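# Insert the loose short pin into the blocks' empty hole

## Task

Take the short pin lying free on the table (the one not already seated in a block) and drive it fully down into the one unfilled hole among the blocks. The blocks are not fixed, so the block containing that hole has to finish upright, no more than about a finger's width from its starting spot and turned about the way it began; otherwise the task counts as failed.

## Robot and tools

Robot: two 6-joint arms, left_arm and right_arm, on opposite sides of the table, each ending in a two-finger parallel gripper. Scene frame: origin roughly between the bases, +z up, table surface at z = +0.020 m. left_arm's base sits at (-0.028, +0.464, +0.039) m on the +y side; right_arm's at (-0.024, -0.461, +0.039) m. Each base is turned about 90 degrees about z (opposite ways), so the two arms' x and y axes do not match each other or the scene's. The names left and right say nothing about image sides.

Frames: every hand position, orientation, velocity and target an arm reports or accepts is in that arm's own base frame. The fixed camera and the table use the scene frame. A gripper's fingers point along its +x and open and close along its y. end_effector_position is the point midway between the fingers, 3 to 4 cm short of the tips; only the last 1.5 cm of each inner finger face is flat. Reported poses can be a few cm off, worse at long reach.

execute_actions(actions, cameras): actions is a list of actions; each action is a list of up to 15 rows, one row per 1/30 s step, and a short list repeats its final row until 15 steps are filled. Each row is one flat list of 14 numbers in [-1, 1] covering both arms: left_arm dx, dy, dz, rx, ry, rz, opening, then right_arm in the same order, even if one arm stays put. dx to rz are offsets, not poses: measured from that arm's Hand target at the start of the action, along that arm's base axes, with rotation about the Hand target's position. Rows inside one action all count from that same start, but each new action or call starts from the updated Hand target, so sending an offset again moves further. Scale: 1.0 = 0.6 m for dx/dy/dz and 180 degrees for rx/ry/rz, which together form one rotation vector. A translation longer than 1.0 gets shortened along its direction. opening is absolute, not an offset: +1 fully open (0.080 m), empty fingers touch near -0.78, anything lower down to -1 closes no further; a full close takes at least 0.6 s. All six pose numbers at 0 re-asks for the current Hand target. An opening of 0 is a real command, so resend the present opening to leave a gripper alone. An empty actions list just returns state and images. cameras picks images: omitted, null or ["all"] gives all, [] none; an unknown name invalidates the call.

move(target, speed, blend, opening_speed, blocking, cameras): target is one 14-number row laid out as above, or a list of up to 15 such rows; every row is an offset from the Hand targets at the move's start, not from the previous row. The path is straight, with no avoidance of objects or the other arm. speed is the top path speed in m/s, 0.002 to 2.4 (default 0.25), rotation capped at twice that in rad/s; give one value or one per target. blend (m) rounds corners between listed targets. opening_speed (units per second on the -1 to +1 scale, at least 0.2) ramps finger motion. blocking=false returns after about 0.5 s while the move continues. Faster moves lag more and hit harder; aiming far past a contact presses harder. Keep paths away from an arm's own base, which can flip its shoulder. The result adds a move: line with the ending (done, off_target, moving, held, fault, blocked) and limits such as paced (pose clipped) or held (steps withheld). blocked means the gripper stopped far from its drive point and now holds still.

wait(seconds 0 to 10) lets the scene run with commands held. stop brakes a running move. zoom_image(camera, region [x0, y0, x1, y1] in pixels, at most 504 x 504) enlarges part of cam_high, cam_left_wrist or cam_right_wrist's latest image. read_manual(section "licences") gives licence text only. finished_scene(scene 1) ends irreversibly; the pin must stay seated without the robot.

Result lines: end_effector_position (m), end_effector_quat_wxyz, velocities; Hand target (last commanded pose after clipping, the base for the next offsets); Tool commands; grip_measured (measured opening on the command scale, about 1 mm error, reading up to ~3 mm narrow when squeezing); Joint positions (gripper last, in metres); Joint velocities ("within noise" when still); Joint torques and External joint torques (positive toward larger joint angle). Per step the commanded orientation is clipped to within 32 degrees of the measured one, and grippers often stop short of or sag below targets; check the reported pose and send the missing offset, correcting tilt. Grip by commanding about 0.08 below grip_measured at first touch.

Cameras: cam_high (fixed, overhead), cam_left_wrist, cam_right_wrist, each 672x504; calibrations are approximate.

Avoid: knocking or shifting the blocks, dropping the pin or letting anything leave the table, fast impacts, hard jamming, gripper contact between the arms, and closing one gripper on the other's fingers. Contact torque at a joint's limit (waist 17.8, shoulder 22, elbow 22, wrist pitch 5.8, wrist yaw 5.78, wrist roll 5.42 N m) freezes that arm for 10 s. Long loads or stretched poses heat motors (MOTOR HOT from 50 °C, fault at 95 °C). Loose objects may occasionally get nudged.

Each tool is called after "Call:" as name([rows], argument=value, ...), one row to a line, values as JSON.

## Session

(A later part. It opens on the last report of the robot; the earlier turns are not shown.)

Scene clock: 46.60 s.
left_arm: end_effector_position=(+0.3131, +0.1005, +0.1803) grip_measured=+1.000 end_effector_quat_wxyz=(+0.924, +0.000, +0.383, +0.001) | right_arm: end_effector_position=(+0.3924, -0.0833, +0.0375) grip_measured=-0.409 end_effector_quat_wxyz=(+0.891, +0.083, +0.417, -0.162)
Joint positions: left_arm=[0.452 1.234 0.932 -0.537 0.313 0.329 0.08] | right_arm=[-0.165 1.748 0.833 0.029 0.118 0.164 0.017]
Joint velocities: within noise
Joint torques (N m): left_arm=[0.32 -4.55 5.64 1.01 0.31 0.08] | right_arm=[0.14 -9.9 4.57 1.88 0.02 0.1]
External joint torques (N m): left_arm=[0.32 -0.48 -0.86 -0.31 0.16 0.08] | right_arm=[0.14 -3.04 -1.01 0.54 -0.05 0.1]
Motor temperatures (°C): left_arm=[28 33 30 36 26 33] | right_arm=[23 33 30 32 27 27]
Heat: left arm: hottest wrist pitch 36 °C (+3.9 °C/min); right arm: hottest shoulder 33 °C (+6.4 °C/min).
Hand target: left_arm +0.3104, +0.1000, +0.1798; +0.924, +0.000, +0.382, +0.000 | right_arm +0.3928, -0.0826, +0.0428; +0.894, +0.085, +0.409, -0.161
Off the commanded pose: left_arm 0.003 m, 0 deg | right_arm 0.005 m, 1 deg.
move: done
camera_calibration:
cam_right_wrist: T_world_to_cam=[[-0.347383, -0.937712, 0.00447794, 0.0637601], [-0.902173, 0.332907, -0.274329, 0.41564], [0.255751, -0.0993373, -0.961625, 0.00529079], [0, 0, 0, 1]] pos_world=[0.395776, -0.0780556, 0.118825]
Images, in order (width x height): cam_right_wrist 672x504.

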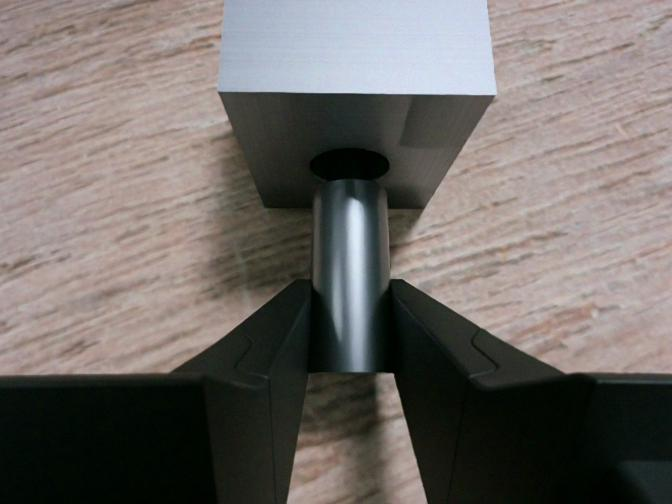

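Call:
move(target=[0,0,0,0,0,0,1, -0.018,0.0067,0.001,0,0,0,-0.5], speed=0.05, cameras=["cam_right_wrist"])

Call:
zoom_image(camera="cam_right_wrist", region=[280, 90, 420, 200])

Scene clock: 47.50 s.
left_arm: end_effector_position=(+0.3131, +0.1005, +0.1803) grip_measured=+1.000 end_effector_quat_wxyz=(+0.924, +0.000, +0.383, +0.001) | right_arm: end_effector_position=(+0.3811, -0.0789, +0.0369) grip_measured=-0.409 end_effector_quat_wxyz=(+0.890, +0.084, +0.419, -0.160)
Joint positions: left_arm=[0.452 1.234 0.932 -0.537 0.313 0.329 0.08] | right_arm=[-0.158 1.71 0.787 0.032 0.118 0.169 0.017]
Joint velocities: within noise
Joint torques (N m): left_arm=[0.37 -4.54 5.66 1.01 0.32 0.1] | right_arm=[0.18 -9.82 4.68 1.93 0.16 0.14]
External joint torques (N m): left_arm=[0.38 -0.52 -0.79 -0.29 0.16 0.09] | right_arm=[0.18 -3.34 -0.78 0.62 0.1 0.14]
Motor temperatures (°C): left_arm=[27 33 30 36 26 33] | right_arm=[23 33 30 32 27 27]
Heat: left arm: hottest wrist pitch 36 °C (+3.8 °C/min); right arm: hottest shoulder 33 °C (+6.3 °C/min).
Hand target: left_arm +0.3104, +0.1000, +0.1798; +0.924, +0.000, +0.382, +0.000 | right_arm +0.3821, -0.0786, +0.0434; +0.894, +0.085, +0.409, -0.161
Off the commanded pose: left_arm 0.003 m, 0 deg | right_arm 0.006 m, 1 deg.
move: done
camera_calibration:
cam_right_wrist: T_world_to_cam=[[-0.344873, -0.938647, 0.00215303, 0.0630284], [-0.903994, 0.331522, -0.269978, 0.404239], [0.2527, -0.0950546, -0.962864, 0.00947769], [0, 0, 0, 1]] pos_world=[0.384771, -0.0739519, 0.118126]
Images, in order (width x height): cam_right_wrist 672x504.

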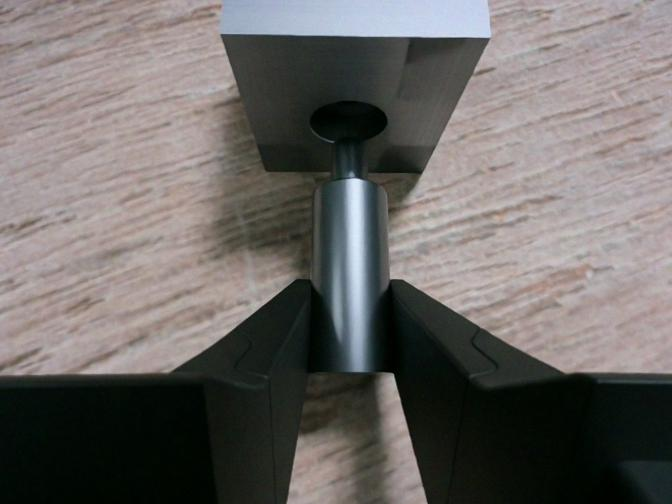

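Scaled by 3.600 from the camera's 672x504 image, which has a finer 960x720 frame.

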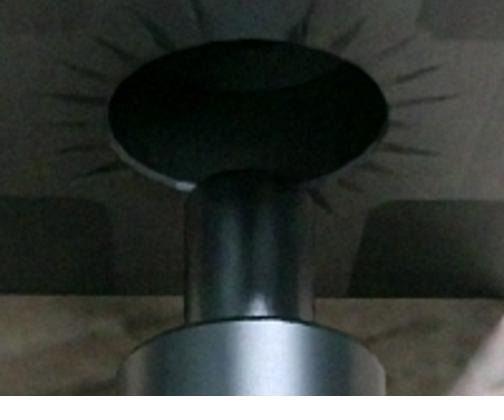

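Call:
move([
  [0.099,-0.25,-0.033,0.0988,-0.1646,0.3339,1,0,0,0,0,0,0,-0.5],
  [0.266,-0.168,-0.215,0.0988,-0.1646,0.3339,1,0,0,0,0,0,0,-0.5],
], speed=0.25, blend=0.02)

Call:
zoom_image(camera="cam_left_wrist", region=[200, 120, 500, 340])

Scene clock: 52.33 s.
left_arm: end_effector_position=(+0.4719, -0.0015, +0.0538) grip_measured=+1.000 end_effector_quat_wxyz=(+0.853, -0.058, +0.086, +0.512) | right_arm: end_effector_position=(+0.3807, -0.0787, +0.0369) grip_measured=-0.409 end_effector_quat_wxyz=(+0.890, +0.085, +0.419, -0.162)
Joint positions: left_arm=[-0.315 2.278 1.312 0.088 -1.3 -0.871 0.08] | right_arm=[-0.157 1.709 0.785 0.032 0.121 0.172 0.017]
Joint velocities: within noise
Joint torques (N m): left_arm=[-0.06 -8.42 4.01 0.84 -0.61 0.09] | right_arm=[0.08 -9.68 4.81 1.9 0.06 0.03]
External joint torques (N m): left_arm=[0.01 1.21 -0.84 -0.11 -0.14 0.09] | right_arm=[0.03 -3.15 -0.74 0.57 0.01 0.03]
Motor temperatures (°C): left_arm=[27 33 30 36 26 33] | right_arm=[23 33 30 32 27 27]
Heat: left arm: hottest wrist pitch 36 °C (+3.4 °C/min); right arm: hottest shoulder 33 °C (+5.7 °C/min).
Hand target: left_arm +0.4699, -0.0008, +0.0507; +0.853, -0.053, +0.089, +0.512 | right_arm +0.3820, -0.0787, +0.0434; +0.894, +0.085, +0.409, -0.162
Off the commanded pose: left_arm 0.004 m, 1 deg | right_arm 0.007 m, 1 deg.
move: done
camera_calibration:
cam_left_wrist: T_world_to_cam=[[0.880584, -0.47387, -0.00438023, -0.408635], [-0.243585, -0.444682, -0.86193, 0.191549], [0.406495, 0.760069, -0.507008, -0.0861614], [0, 0, 0, 1]] pos_world=[0.44152, -0.0429726, 0.119627]
cam_right_wrist: T_world_to_cam=[[-0.347732, -0.937589, 0.0029504, 0.0641596], [-0.903001, 0.334054, -0.27018, 0.403643], [0.252332, -0.0966144, -0.962805, 0.00961588], [0, 0, 0, 1]] pos_world=[0.384374, -0.0737541, 0.118125]

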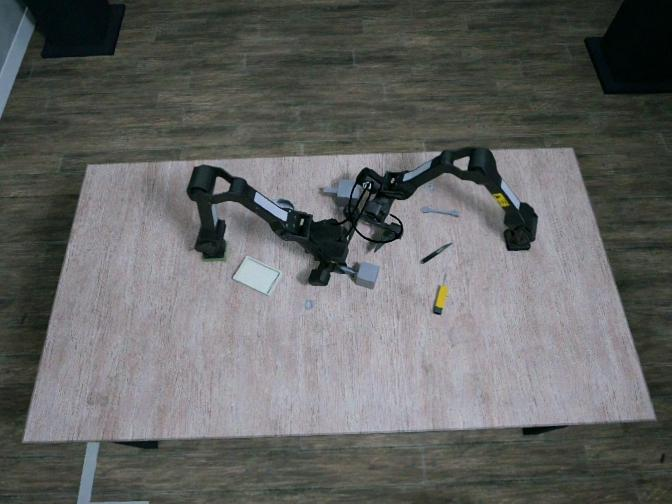

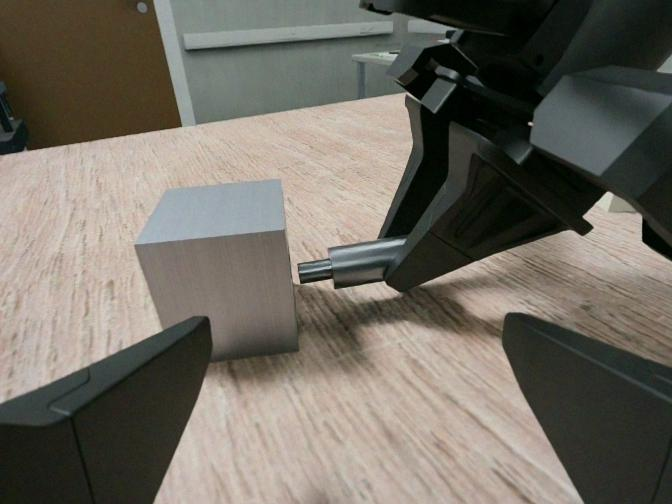

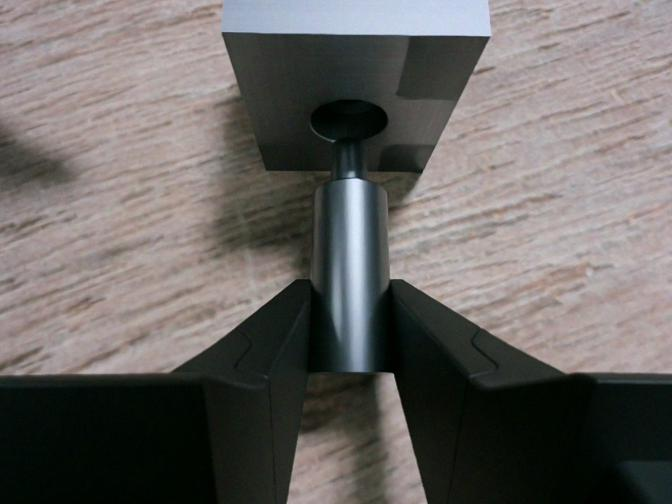

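Scaled by 1.680 from the camera's 672x504 image, which has a finer 960x720 frame.

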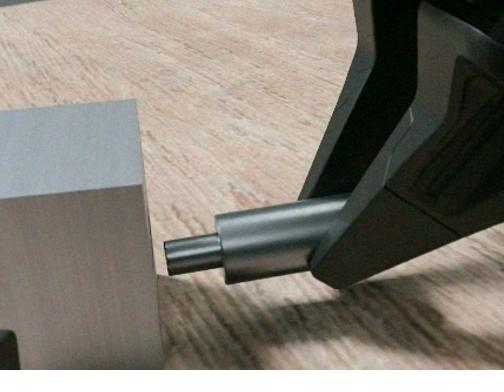

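Call:
zoom_image(camera="cam_left_wrist", region=[260, 170, 420, 300])

Call:
zoom_image(camera="cam_left_wrist", region=[120, 160, 320, 370])

Scaled by 3.150 from the camera's 672x504 image, which has a finer 960x720 frame.

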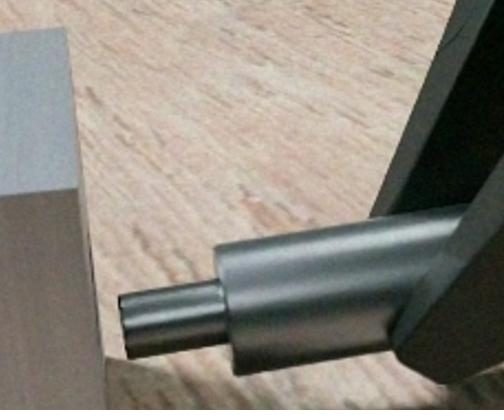

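Scaled by 2.400 from the camera's 672x504 image, which has a finer 960x720 frame.

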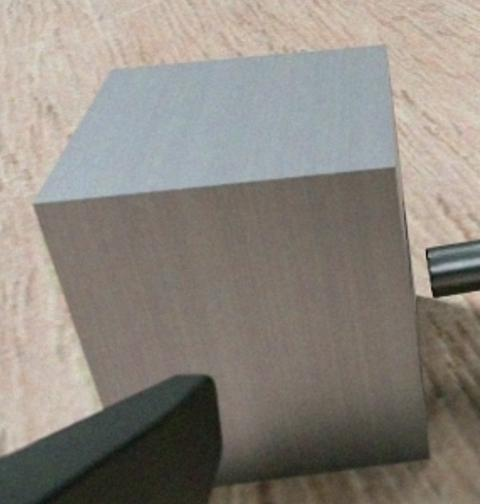

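Call:
move(target=[0,0,0,0,0,0,1,0,0,0.0045,-0.0039,-0.0104,0,-0.5], speed=0.05)

Call:
zoom_image(camera="cam_left_wrist", region=[260, 170, 420, 300])

Scene clock: 55.00 s.
left_arm: end_effector_position=(+0.4721, -0.0016, +0.0538) grip_measured=+1.000 end_effector_quat_wxyz=(+0.853, -0.058, +0.086, +0.512) | right_arm: end_effector_position=(+0.3810, -0.0788, +0.0395) grip_measured=-0.409 end_effector_quat_wxyz=(+0.897, +0.083, +0.403, -0.162)
Joint positions: left_arm=[-0.315 2.278 1.312 0.089 -1.3 -0.87 0.08] | right_arm=[-0.156 1.696 0.76 0.08 0.124 0.171 0.017]
Joint velocities: within noise
Joint torques (N m): left_arm=[-0.03 -8.45 4.03 0.85 -0.62 0.09] | right_arm=[0.22 -9.67 4.72 2.01 0.18 -0.02]
External joint torques (N m): left_arm=[-0.02 1.22 -0.83 -0.11 -0.15 0.08] | right_arm=[0.19 -3.22 -0.82 0.64 0.12 -0.02]
Motor temperatures (°C): left_arm=[27 35 30 36 26 33] | right_arm=[23 33 30 32 27 27]
Heat: left arm: hottest wrist pitch 36 °C (+3.3 °C/min); right arm: hottest shoulder 33 °C (+5.5 °C/min).
Hand target: left_arm +0.4700, -0.0008, +0.0507; +0.853, -0.054, +0.089, +0.512 | right_arm +0.3821, -0.0786, +0.0461; +0.901, +0.082, +0.393, -0.162
Off the commanded pose: left_arm 0.004 m, 1 deg | right_arm 0.007 m, 1 deg.
move: done
camera_calibration:
cam_left_wrist: T_world_to_cam=[[0.88039, -0.474234, -0.00392952, -0.408707], [-0.243467, -0.444843, -0.861881, 0.191594], [0.406985, 0.759748, -0.507096, -0.0863711], [0, 0, 0, 1]] pos_world=[0.44162, -0.042973, 0.119727]
cam_right_wrist: T_world_to_cam=[[-0.347652, -0.937623, -0.000756033, 0.06439], [-0.893637, 0.331586, -0.30243, 0.402102], [0.283816, -0.104465, -0.953171, -0.000964415], [0, 0, 0, 1]] pos_world=[0.381992, -0.0730587, 0.120737]

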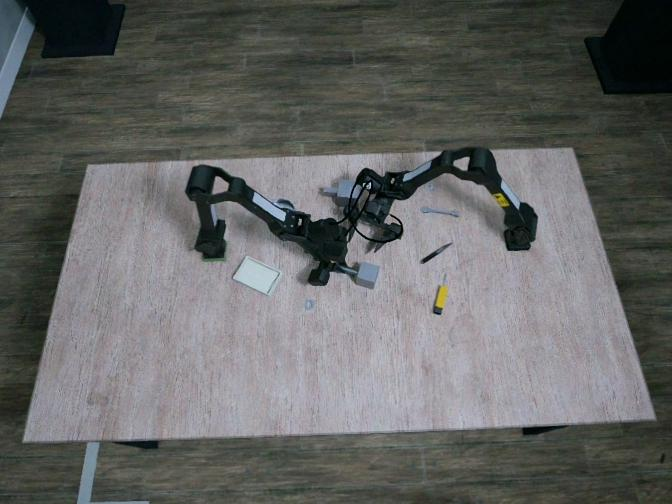

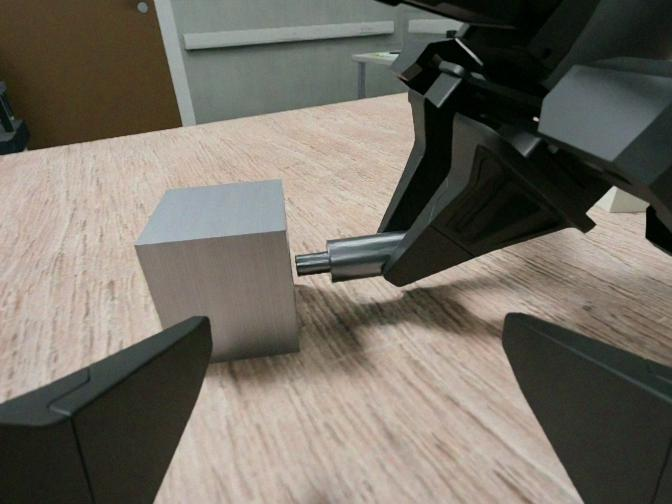

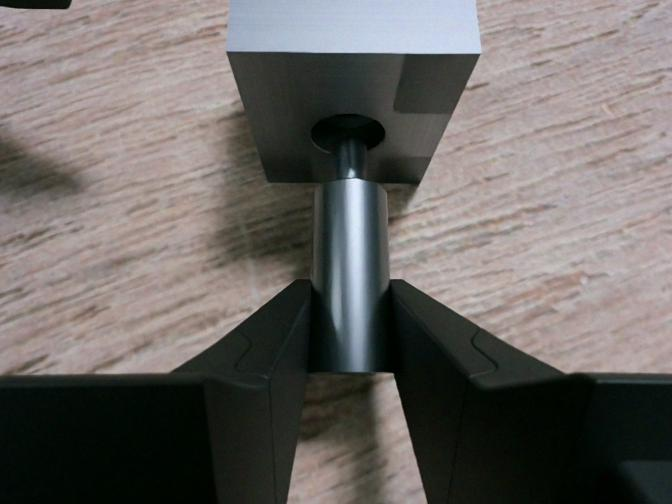

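Scaled by 3.150 from the camera's 672x504 image, which has a finer 960x720 frame.

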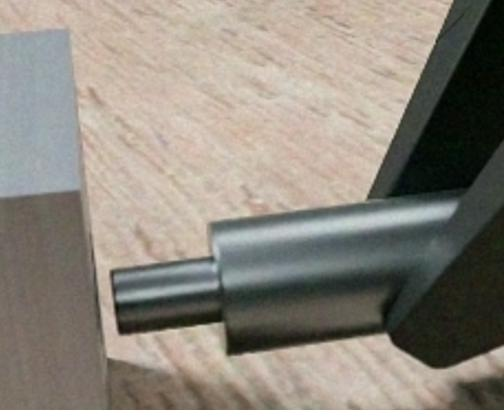

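Call:
zoom_image(camera="cam_right_wrist", region=[290, 95, 410, 215])

Scaled by 4.200 from the camera's 672x504 image, which has a finer 960x720 frame.

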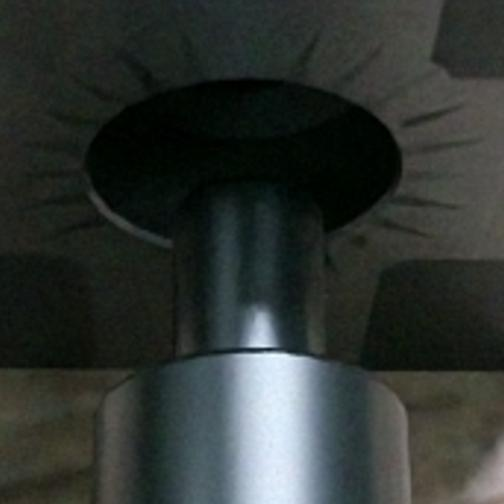

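Call:
move(target=[0,0,0,0,0,0,1,0.0127,-0.0040,-0.0037,0,0,0,-0.5], speed=0.04)

Call:
zoom_image(camera="cam_left_wrist", region=[260, 170, 420, 300])

Call:
zoom_image(camera="cam_right_wrist", region=[290, 95, 410, 215])

Scene clock: 57.37 s.
left_arm: end_effector_position=(+0.4720, -0.0015, +0.0537) grip_measured=+1.000 end_effector_quat_wxyz=(+0.853, -0.058, +0.086, +0.512) | right_arm: end_effector_position=(+0.3842, -0.0793, +0.0402) grip_measured=-0.409 end_effector_quat_wxyz=(+0.898, +0.082, +0.400, -0.161)
Joint positions: left_arm=[-0.315 2.278 1.311 0.089 -1.3 -0.87 0.08] | right_arm=[-0.156 1.705 0.768 0.086 0.124 0.168 0.017]
Joint velocities: within noise
Joint torques (N m): left_arm=[-0.06 -8.43 3.98 0.83 -0.62 0.07] | right_arm=[-0.1 -6.7 6.62 2.03 0.1 -0.03]
External joint torques (N m): left_arm=[-0.19 1.22 -0.86 -0.12 -0.15 0.07] | right_arm=[-0.06 -0.18 1.13 0.67 0.02 -0.03]
Motor temperatures (°C): left_arm=[27 35 30 36 26 33] | right_arm=[23 33 30 33 27 27]
Heat: left arm: hottest wrist pitch 36 °C (+3.1 °C/min); right arm: hottest shoulder 33 °C (+5.2 °C/min).
Hand target: left_arm +0.4699, -0.0008, +0.0506; +0.853, -0.054, +0.089, +0.512 | right_arm +0.3897, -0.0810, +0.0439; +0.901, +0.082, +0.393, -0.162
Off the commanded pose: left_arm 0.004 m, 1 deg | right_arm 0.007 m, 1 deg.
move: done
camera_calibration:
cam_left_wrist: T_world_to_cam=[[0.880387, -0.474238, -0.00428772, -0.408575], [-0.243795, -0.444796, -0.861812, 0.191622], [0.406797, 0.759773, -0.507209, -0.0862832], [0, 0, 0, 1]] pos_world=[0.44152, -0.0429729, 0.119627]
cam_right_wrist: T_world_to_cam=[[-0.345488, -0.938423, 0.0000229951, 0.0640623], [-0.892646, 0.328627, -0.308524, 0.40497], [0.289519, -0.106612, -0.951217, -0.00368296], [0, 0, 0, 1]] pos_world=[0.384694, -0.073359, 0.121438]

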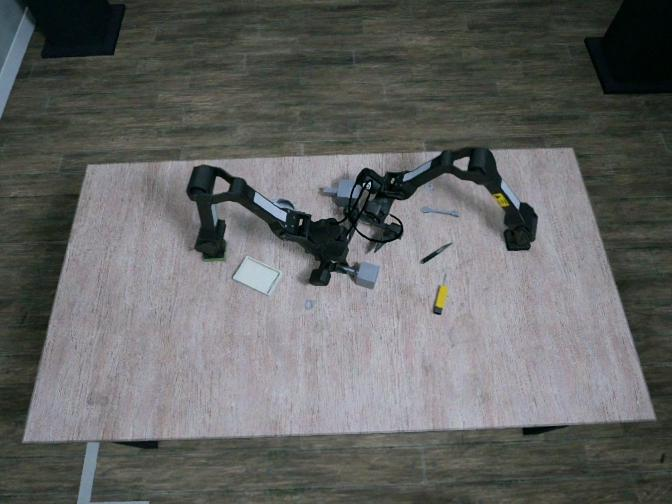

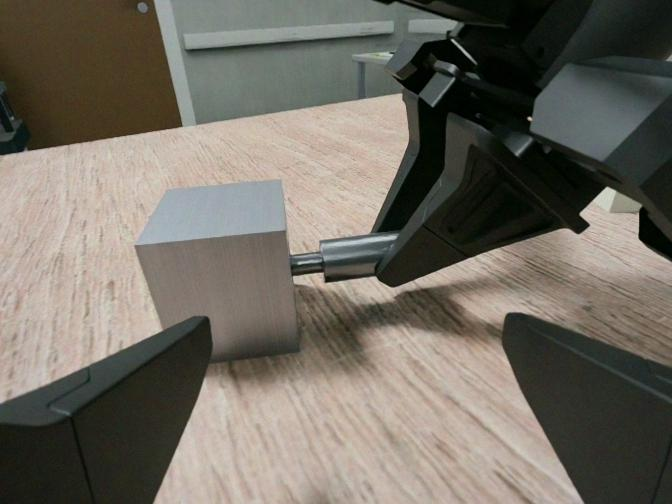

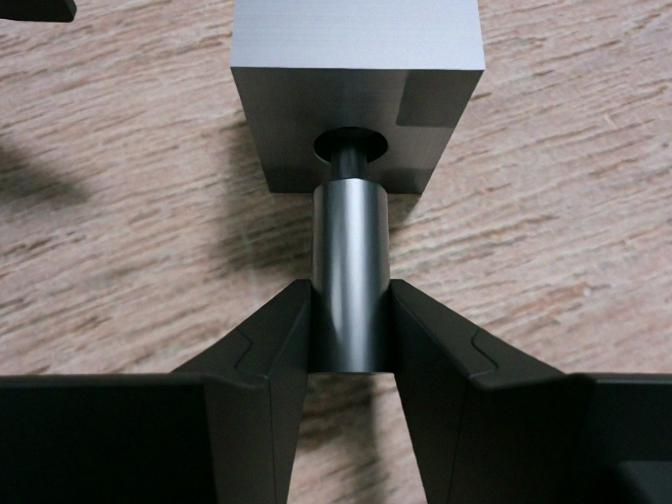

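Scaled by 3.150 from the camera's 672x504 image, which has a finer 960x720 frame.

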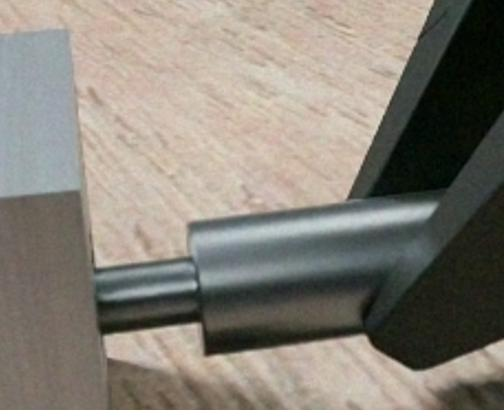

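Scaled by 4.200 from the camera's 672x504 image, which has a finer 960x720 frame.

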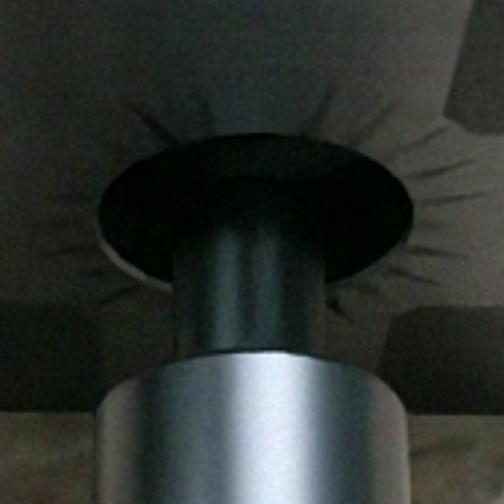

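Call:
move(target=[0,0,0,0,0,0,1,0.0108,-0.0041,0.0018,0,0,0,-0.5], speed=0.04)

Call:
zoom_image(camera="cam_left_wrist", region=[260, 170, 420, 300])

Call:
zoom_image(camera="cam_right_wrist", region=[290, 110, 410, 230])

Scene clock: 58.70 s.
left_arm: end_effector_position=(+0.4720, -0.0015, +0.0537) grip_measured=+1.000 end_effector_quat_wxyz=(+0.853, -0.058, +0.086, +0.512) | right_arm: end_effector_position=(+0.3912, -0.0819, +0.0418) grip_measured=-0.409 end_effector_quat_wxyz=(+0.899, +0.081, +0.399, -0.162)
Joint positions: left_arm=[-0.315 2.278 1.311 0.089 -1.3 -0.869 0.08] | right_arm=[-0.16 1.725 0.797 0.08 0.124 0.164 0.017]
Joint velocities: within noise
Joint torques (N m): left_arm=[-0.01 -8.42 4.04 0.83 -0.61 0.07] | right_arm=[-0.17 -6.82 6.71 1.75 0.01 -0.02]
External joint torques (N m): left_arm=[0 1.26 -0.84 -0.13 -0.14 0.07] | right_arm=[-0.11 -0.07 1.11 0.36 -0.07 -0.02]
Motor temperatures (°C): left_arm=[27 36 29 36 26 33] | right_arm=[23 33 30 33 27 27]
Heat: left arm: hottest shoulder 36 °C (+7.2 °C/min); right arm: hottest shoulder 33 °C (+5.1 °C/min).
Hand target: left_arm +0.4699, -0.0008, +0.0507; +0.853, -0.054, +0.090, +0.512 | right_arm +0.3961, -0.0835, +0.0449; +0.901, +0.082, +0.394, -0.162
Off the commanded pose: left_arm 0.004 m, 1 deg | right_arm 0.006 m, 1 deg.
move: done
camera_calibration:
cam_left_wrist: T_world_to_cam=[[0.880355, -0.474292, -0.0046663, -0.408517], [-0.244101, -0.444609, -0.861822, 0.191767], [0.406681, 0.759849, -0.507189, -0.0862311], [0, 0, 0, 1]] pos_world=[0.44152, -0.0429727, 0.119627]
cam_right_wrist: T_world_to_cam=[[-0.346412, -0.938081, 0.00177179, 0.064296], [-0.891403, 0.328585, -0.31214, 0.412191], [0.292231, -0.109709, -0.950034, -0.00579995], [0, 0, 0, 1]] pos_world=[0.391396, -0.0757613, 0.123037]

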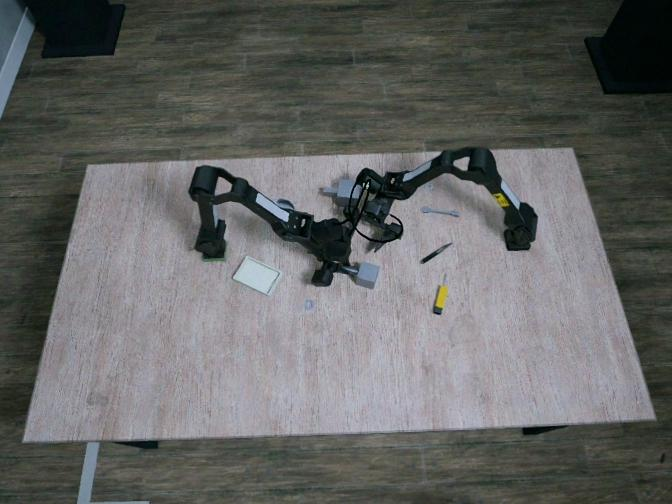

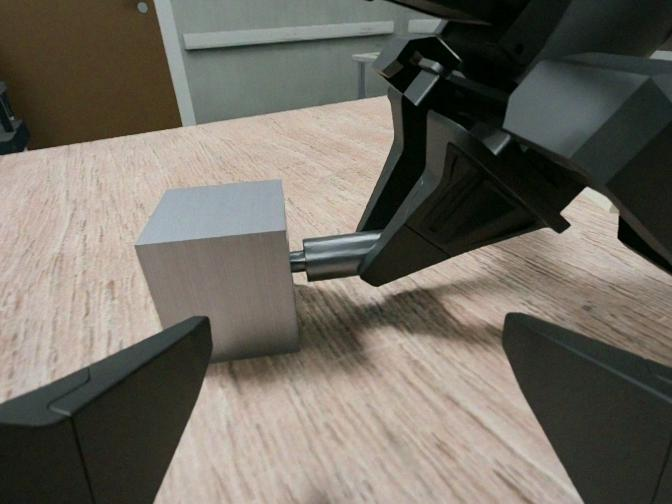

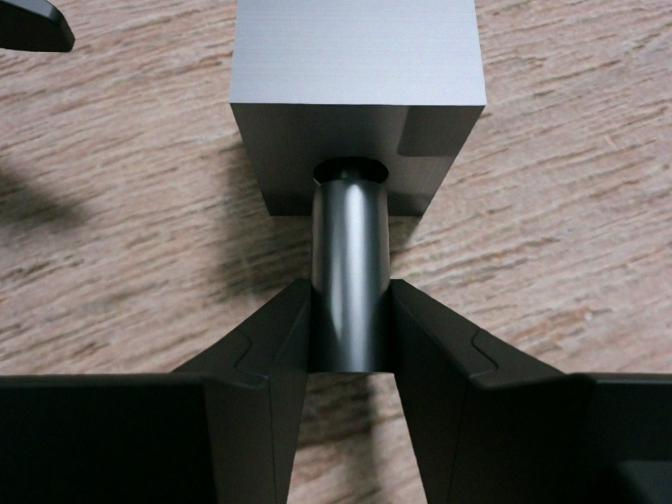

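Scaled by 3.150 from the camera's 672x504 image, which has a finer 960x720 frame.

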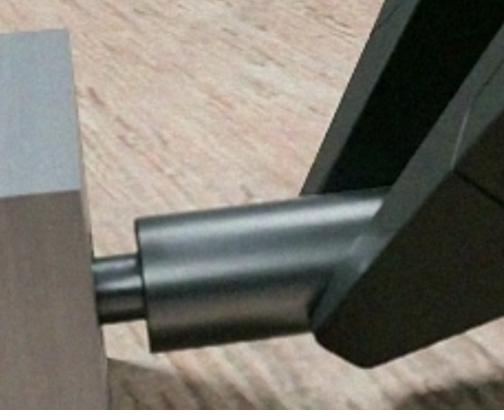

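Scaled by 4.200 from the camera's 672x504 image, which has a finer 960x720 frame.

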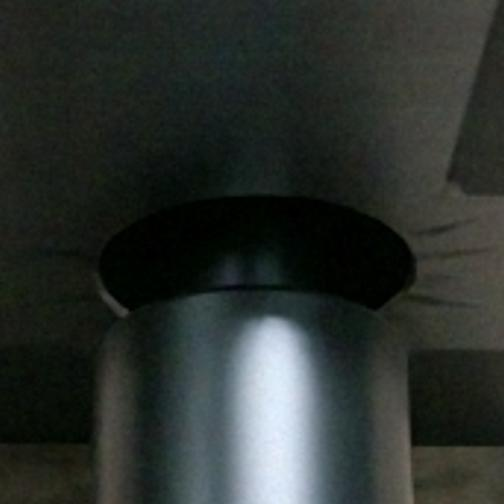

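Call:
move(target=[0,0,0,0,0,0,1,0.0062,-0.0024,-0.0006,0,0,0,-0.5], speed=0.03)

Call:
zoom_image(camera="cam_left_wrist", region=[260, 170, 420, 300])

Call:
zoom_image(camera="cam_right_wrist", region=[290, 110, 410, 230])

Scene clock: 60.80 s.
left_arm: end_effector_position=(+0.4720, -0.0015, +0.0537) grip_measured=+1.000 end_effector_quat_wxyz=(+0.853, -0.058, +0.086, +0.512) | right_arm: end_effector_position=(+0.3946, -0.0835, +0.0412) grip_measured=-0.409 end_effector_quat_wxyz=(+0.899, +0.081, +0.399, -0.163)
Joint positions: left_arm=[-0.315 2.278 1.311 0.089 -1.3 -0.869 0.08] | right_arm=[-0.162 1.739 0.812 0.079 0.124 0.162 0.017]
Joint velocities: within noise
Joint torques (N m): left_arm=[-0.04 -8.43 4.06 0.84 -0.61 0.08] | right_arm=[-0.15 -7 6.75 1.8 -0.05 -0.01]
External joint torques (N m): left_arm=[-0.04 1.14 -0.75 -0.11 -0.15 0.08] | right_arm=[-0.15 -0.25 1.23 0.44 -0.12 -0.01]
Motor temperatures (°C): left_arm=[27 37 29 36 26 32] | right_arm=[23 33 30 33 27 27]
Heat: left arm: hottest shoulder 37 °C (+7.0 °C/min); right arm: hottest shoulder 33 °C (+5.0 °C/min).
Hand target: left_arm +0.4699, -0.0008, +0.0507; +0.853, -0.054, +0.090, +0.512 | right_arm +0.3999, -0.0849, +0.0446; +0.901, +0.082, +0.393, -0.163
Off the commanded pose: left_arm 0.004 m, 1 deg | right_arm 0.006 m, 1 deg.
move: done
camera_calibration:
cam_left_wrist: T_world_to_cam=[[0.880355, -0.474292, -0.0046663, -0.408517], [-0.244101, -0.444609, -0.861822, 0.191767], [0.406681, 0.759849, -0.507189, -0.0862311], [0, 0, 0, 1]] pos_world=[0.44152, -0.0429727, 0.119627]
cam_right_wrist: T_world_to_cam=[[-0.347617, -0.937631, 0.00319219, 0.0644379], [-0.891352, 0.329399, -0.311429, 0.415572], [0.290954, -0.111103, -0.950264, -0.00713452], [0, 0, 0, 1]] pos_world=[0.394897, -0.0772626, 0.122436]

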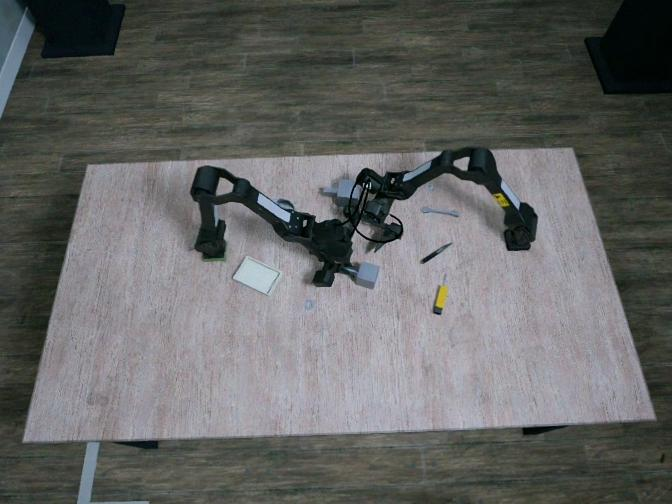

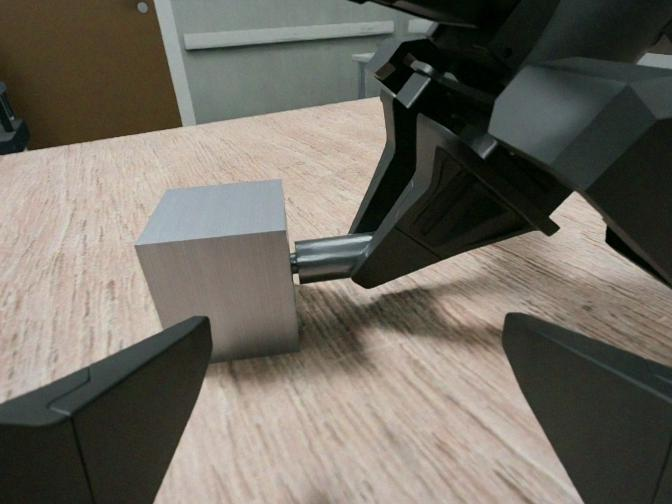

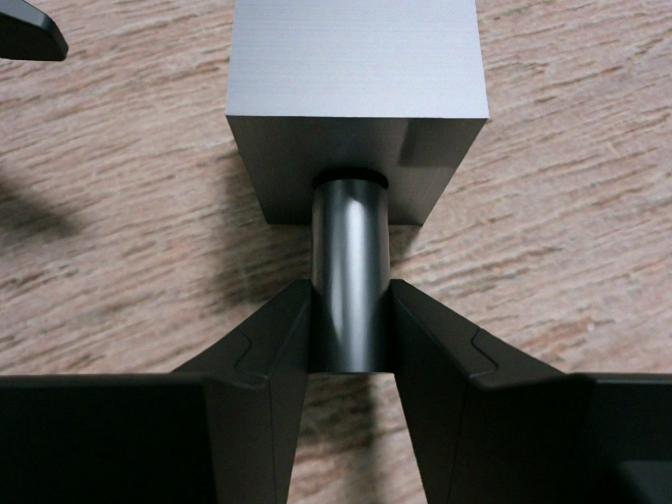

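Scaled by 3.150 from the camera's 672x504 image, which has a finer 960x720 frame.

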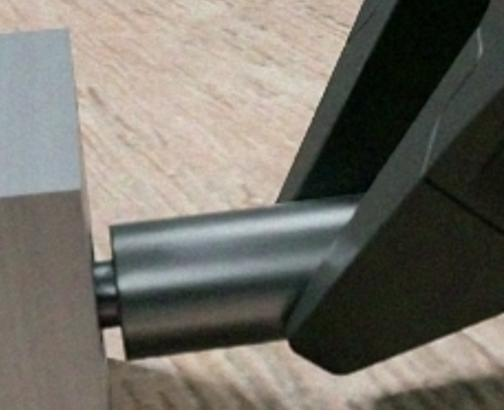

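Scaled by 4.200 from the camera's 672x504 image, which has a finer 960x720 frame.

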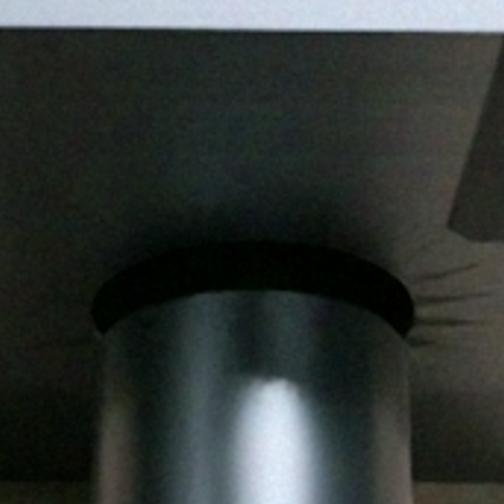

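Call:
move(target=[0,0,0,0,0,0,1,0.0041,-0.0016,0,0,0,0,-0.5], speed=0.03, cameras=["cam_left_wrist","cam_right_wrist"])

Call:
zoom_image(camera="cam_left_wrist", region=[260, 170, 420, 300])

Call:
zoom_image(camera="cam_right_wrist", region=[290, 110, 410, 230])

Scene clock: 61.87 s.
left_arm: end_effector_position=(+0.4720, -0.0015, +0.0537) grip_measured=+1.000 end_effector_quat_wxyz=(+0.853, -0.058, +0.086, +0.512) | right_arm: end_effector_position=(+0.3971, -0.0845, +0.0412) grip_measured=-0.409 end_effector_quat_wxyz=(+0.899, +0.081, +0.399, -0.163)
Joint positions: left_arm=[-0.315 2.278 1.311 0.089 -1.3 -0.869 0.08] | right_arm=[-0.164 1.748 0.823 0.077 0.124 0.161 0.017]
Joint velocities: within noise
Joint torques (N m): left_arm=[-0.05 -8.42 4.04 0.83 -0.62 0.08] | right_arm=[-0.16 -7.04 6.77 1.77 -0.07 -0.01]
External joint torques (N m): left_arm=[-0.04 1.25 -0.82 -0.13 -0.15 0.08] | right_arm=[-0.17 -0.18 1.22 0.4 -0.13 -0.01]
Motor temperatures (°C): left_arm=[27 37 29 36 26 32] | right_arm=[23 33 30 33 27 27]
Heat: left arm: hottest shoulder 37 °C (+7.0 °C/min); right arm: hottest shoulder 33 °C (+5.0 °C/min).
Hand target: left_arm +0.4699, -0.0008, +0.0507; +0.853, -0.054, +0.090, +0.512 | right_arm +0.4023, -0.0859, +0.0446; +0.901, +0.082, +0.394, -0.163
Off the commanded pose: left_arm 0.004 m, 1 deg | right_arm 0.006 m, 1 deg.
move: done
camera_calibration:
cam_left_wrist: T_world_to_cam=[[0.880355, -0.474292, -0.0046663, -0.408517], [-0.244101, -0.444609, -0.861822, 0.191767], [0.406681, 0.759849, -0.507189, -0.0862311], [0, 0, 0, 1]] pos_world=[0.44152, -0.0429727, 0.119627]
cam_right_wrist: T_world_to_cam=[[-0.347796, -0.937562, 0.00391979, 0.0643565], [-0.891282, 0.329325, -0.311708, 0.418131], [0.290955, -0.111904, -0.95017, -0.00804832], [0, 0, 0, 1]] pos_world=[0.397397, -0.0782632, 0.122435]
Images, in order (width x height): cam_left_wrist 672x504, cam_right_wrist 672x504.

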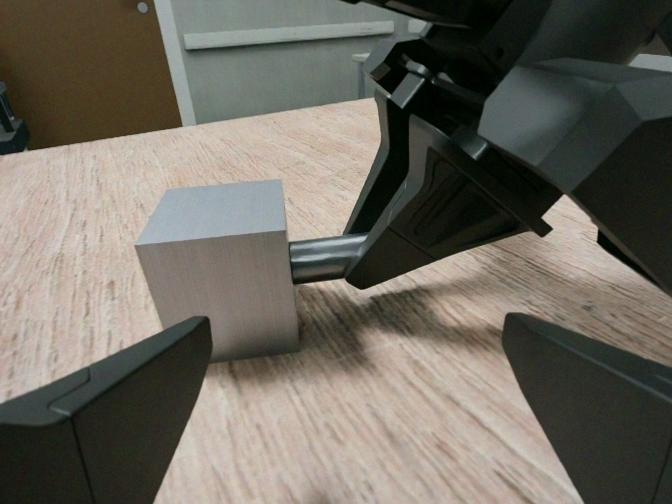

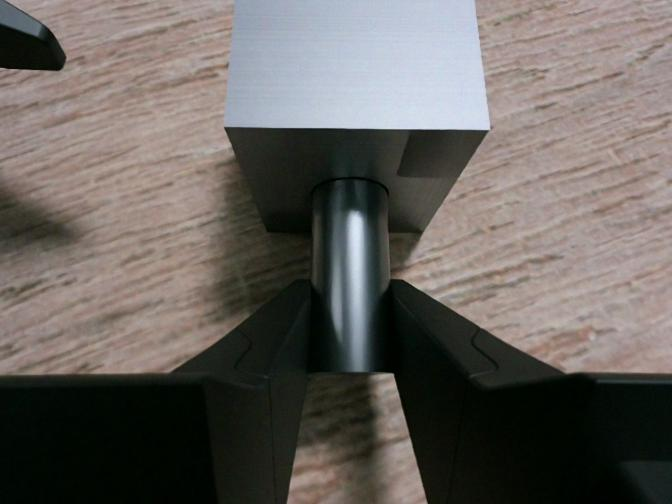

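Scaled by 3.150 from the camera's 672x504 image, which has a finer 960x720 frame.

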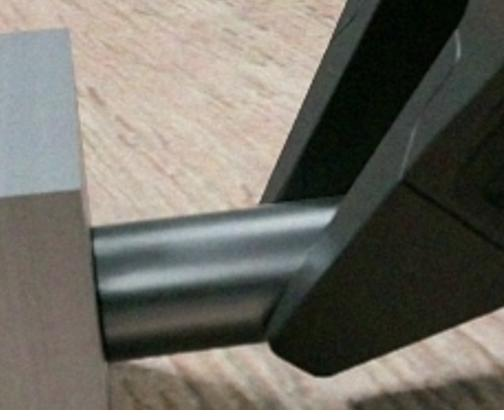

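Scaled by 4.200 from the camera's 672x504 image, which has a finer 960x720 frame.

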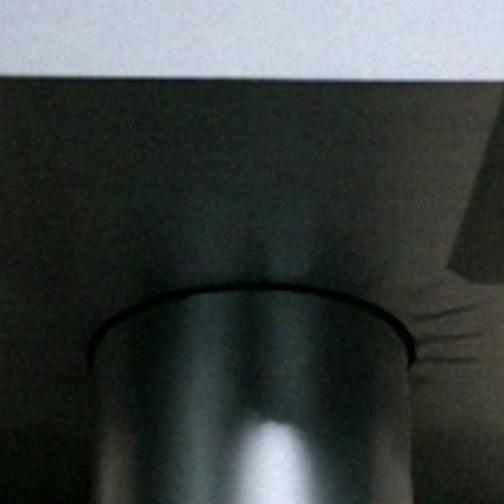

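Call:
move(target=[0,0,0,0,0,0,1,0.0062,-0.0024,0,0,0,0,-0.5], speed=0.03, cameras=["cam_left_wrist","cam_right_wrist"])

Call:
zoom_image(camera="cam_left_wrist", region=[260, 170, 420, 300])

Call:
zoom_image(camera="cam_right_wrist", region=[290, 110, 410, 230])

Scene clock: 64.53 s.
left_arm: end_effector_position=(+0.4720, -0.0015, +0.0537) grip_measured=+1.000 end_effector_quat_wxyz=(+0.853, -0.058, +0.086, +0.512) | right_arm: end_effector_position=(+0.4007, -0.0859, +0.0411) grip_measured=-0.409 end_effector_quat_wxyz=(+0.898, +0.081, +0.399, -0.163)
Joint positions: left_arm=[-0.315 2.278 1.311 0.089 -1.3 -0.869 0.08] | right_arm=[-0.167 1.761 0.839 0.074 0.122 0.159 0.017]
Joint velocities: within noise
Joint torques (N m): left_arm=[-0.03 -8.42 4.03 0.84 -0.62 0.09] | right_arm=[-0.19 -7.15 6.83 1.78 -0.07 0]
External joint torques (N m): left_arm=[0.04 1.21 -0.82 -0.12 -0.16 0.09] | right_arm=[-0.18 -0.23 1.3 0.42 -0.13 -0.01]
Motor temperatures (°C): left_arm=[27 38 29 36 26 32] | right_arm=[23 33 30 33 27 27]
Heat: left arm: hottest shoulder 38 °C (+8.1 °C/min); right arm: hottest shoulder 33 °C (+5.0 °C/min).
Hand target: left_arm +0.4700, -0.0008, +0.0507; +0.853, -0.054, +0.089, +0.512 | right_arm +0.4060, -0.0873, +0.0445; +0.901, +0.082, +0.394, -0.162
Off the commanded pose: left_arm 0.004 m, 1 deg | right_arm 0.007 m, 1 deg.
move: done
camera_calibration:
cam_left_wrist: T_world_to_cam=[[0.880355, -0.474292, -0.0046663, -0.408517], [-0.244101, -0.444609, -0.861822, 0.191767], [0.406681, 0.759849, -0.507189, -0.0862311], [0, 0, 0, 1]] pos_world=[0.44152, -0.0429727, 0.119627]
cam_right_wrist: T_world_to_cam=[[-0.347699, -0.937598, 0.0038412, 0.0642991], [-0.891484, 0.329324, -0.31113, 0.421868], [0.29045, -0.111604, -0.95036, -0.00912696], [0, 0, 0, 1]] pos_world=[0.401096, -0.079663, 0.122335]
Images, in order (width x height): cam_left_wrist 672x504, cam_right_wrist 672x504.

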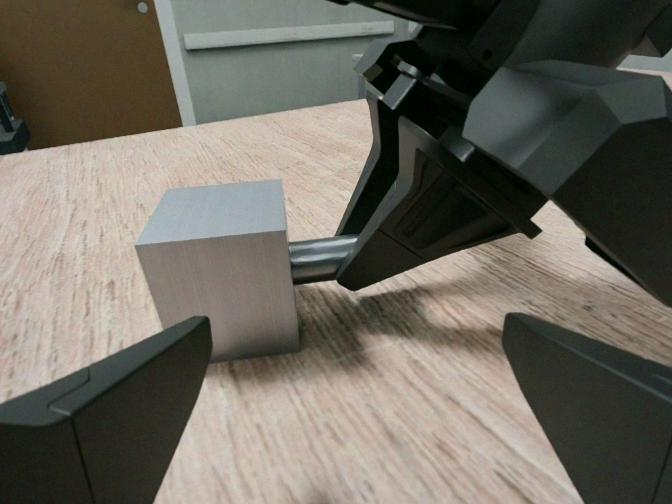

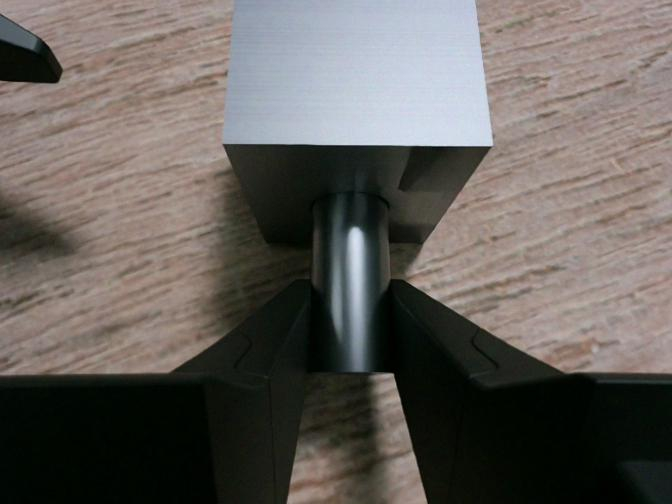

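Scaled by 3.150 from the camera's 672x504 image, which has a finer 960x720 frame.

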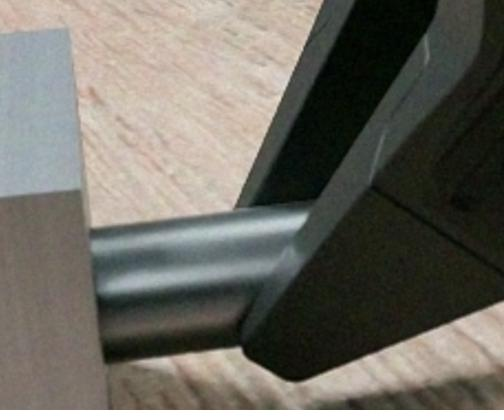

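Scaled by 4.200 from the camera's 672x504 image, which has a finer 960x720 frame.

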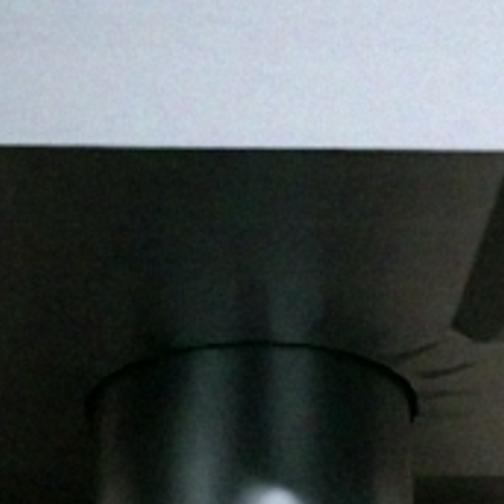

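Call:
move(target=[0,0,0,0,0,0,1,0.0065,-0.0025,0,0,0,0,-0.5], speed=0.03, cameras=["cam_left_wrist","cam_right_wrist"])

Call:
zoom_image(camera="cam_left_wrist", region=[260, 170, 420, 300])

Call:
zoom_image(camera="cam_right_wrist", region=[290, 110, 410, 230])

Scene clock: 65.43 s.
left_arm: end_effector_position=(+0.4719, -0.0015, +0.0536) grip_measured=+1.000 end_effector_quat_wxyz=(+0.853, -0.058, +0.086, +0.512) | right_arm: end_effector_position=(+0.4045, -0.0874, +0.0412) grip_measured=-0.409 end_effector_quat_wxyz=(+0.898, +0.080, +0.399, -0.163)
Joint positions: left_arm=[-0.315 2.278 1.311 0.089 -1.3 -0.869 0.08] | right_arm=[-0.169 1.774 0.856 0.07 0.121 0.157 0.017]
Joint velocities: within noise
Joint torques (N m): left_arm=[-0.05 -8.4 4.04 0.84 -0.62 0.08] | right_arm=[-0.19 -7.21 6.85 1.81 -0.09 0.01]
External joint torques (N m): left_arm=[0.09 1.29 -0.85 -0.13 -0.15 0.08] | right_arm=[-0.16 -0.16 1.32 0.45 -0.15 0.01]
Motor temperatures (°C): left_arm=[27 38 29 36 26 32] | right_arm=[23 33 31 33 27 27]
Heat: left arm: hottest shoulder 38 °C (+8.1 °C/min); right arm: hottest shoulder 33 °C (+5.0 °C/min).
Hand target: left_arm +0.4699, -0.0008, +0.0506; +0.853, -0.053, +0.090, +0.512 | right_arm +0.4100, -0.0888, +0.0446; +0.901, +0.082, +0.393, -0.162
Off the commanded pose: left_arm 0.004 m, 1 deg | right_arm 0.006 m, 1 deg.
move: done
camera_calibration:
cam_left_wrist: T_world_to_cam=[[0.880351, -0.474295, -0.00502387, -0.408473], [-0.244393, -0.444496, -0.861798, 0.191812], [0.406513, 0.759913, -0.507228, -0.0862005], [0, 0, 0, 1]] pos_world=[0.441519, -0.0429725, 0.119527]
cam_right_wrist: T_world_to_cam=[[-0.347591, -0.937635, 0.00447699, 0.0641825], [-0.891525, 0.329011, -0.311343, 0.425765], [0.290453, -0.112212, -0.950287, -0.0103518], [0, 0, 0, 1]] pos_world=[0.404896, -0.0810633, 0.122434]
Images, in order (width x height): cam_left_wrist 672x504, cam_right_wrist 672x504.

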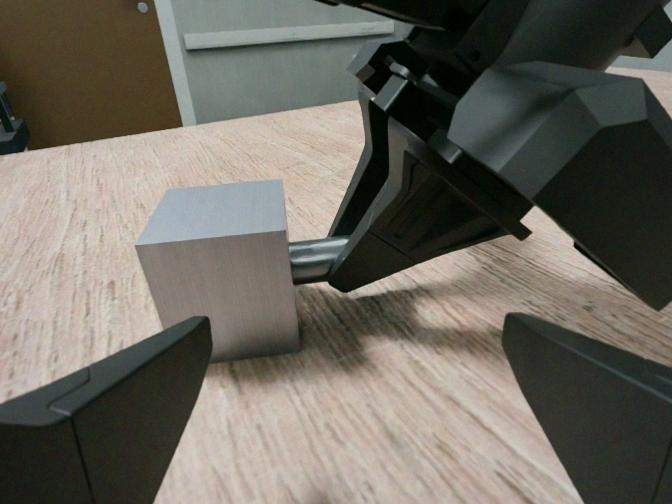

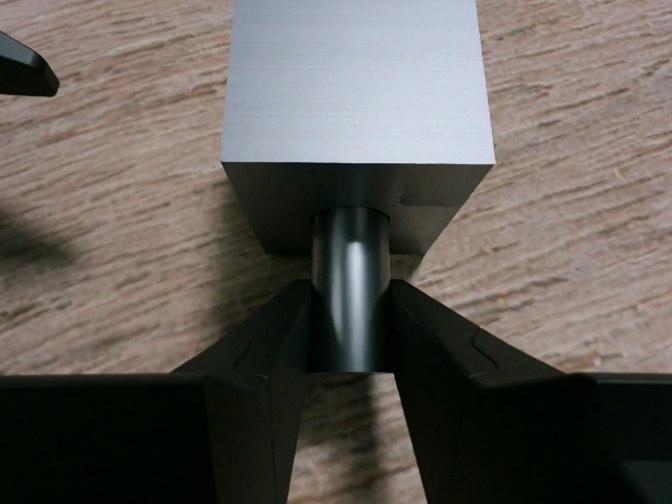

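Scaled by 3.150 from the camera's 672x504 image, which has a finer 960x720 frame.

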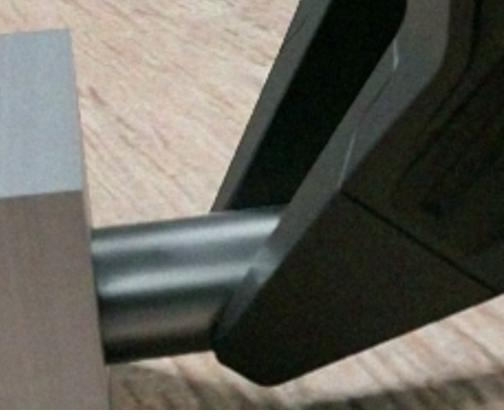

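Scaled by 4.200 from the camera's 672x504 image, which has a finer 960x720 frame.

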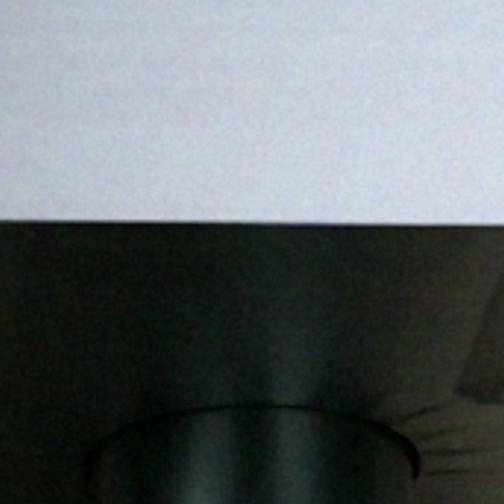

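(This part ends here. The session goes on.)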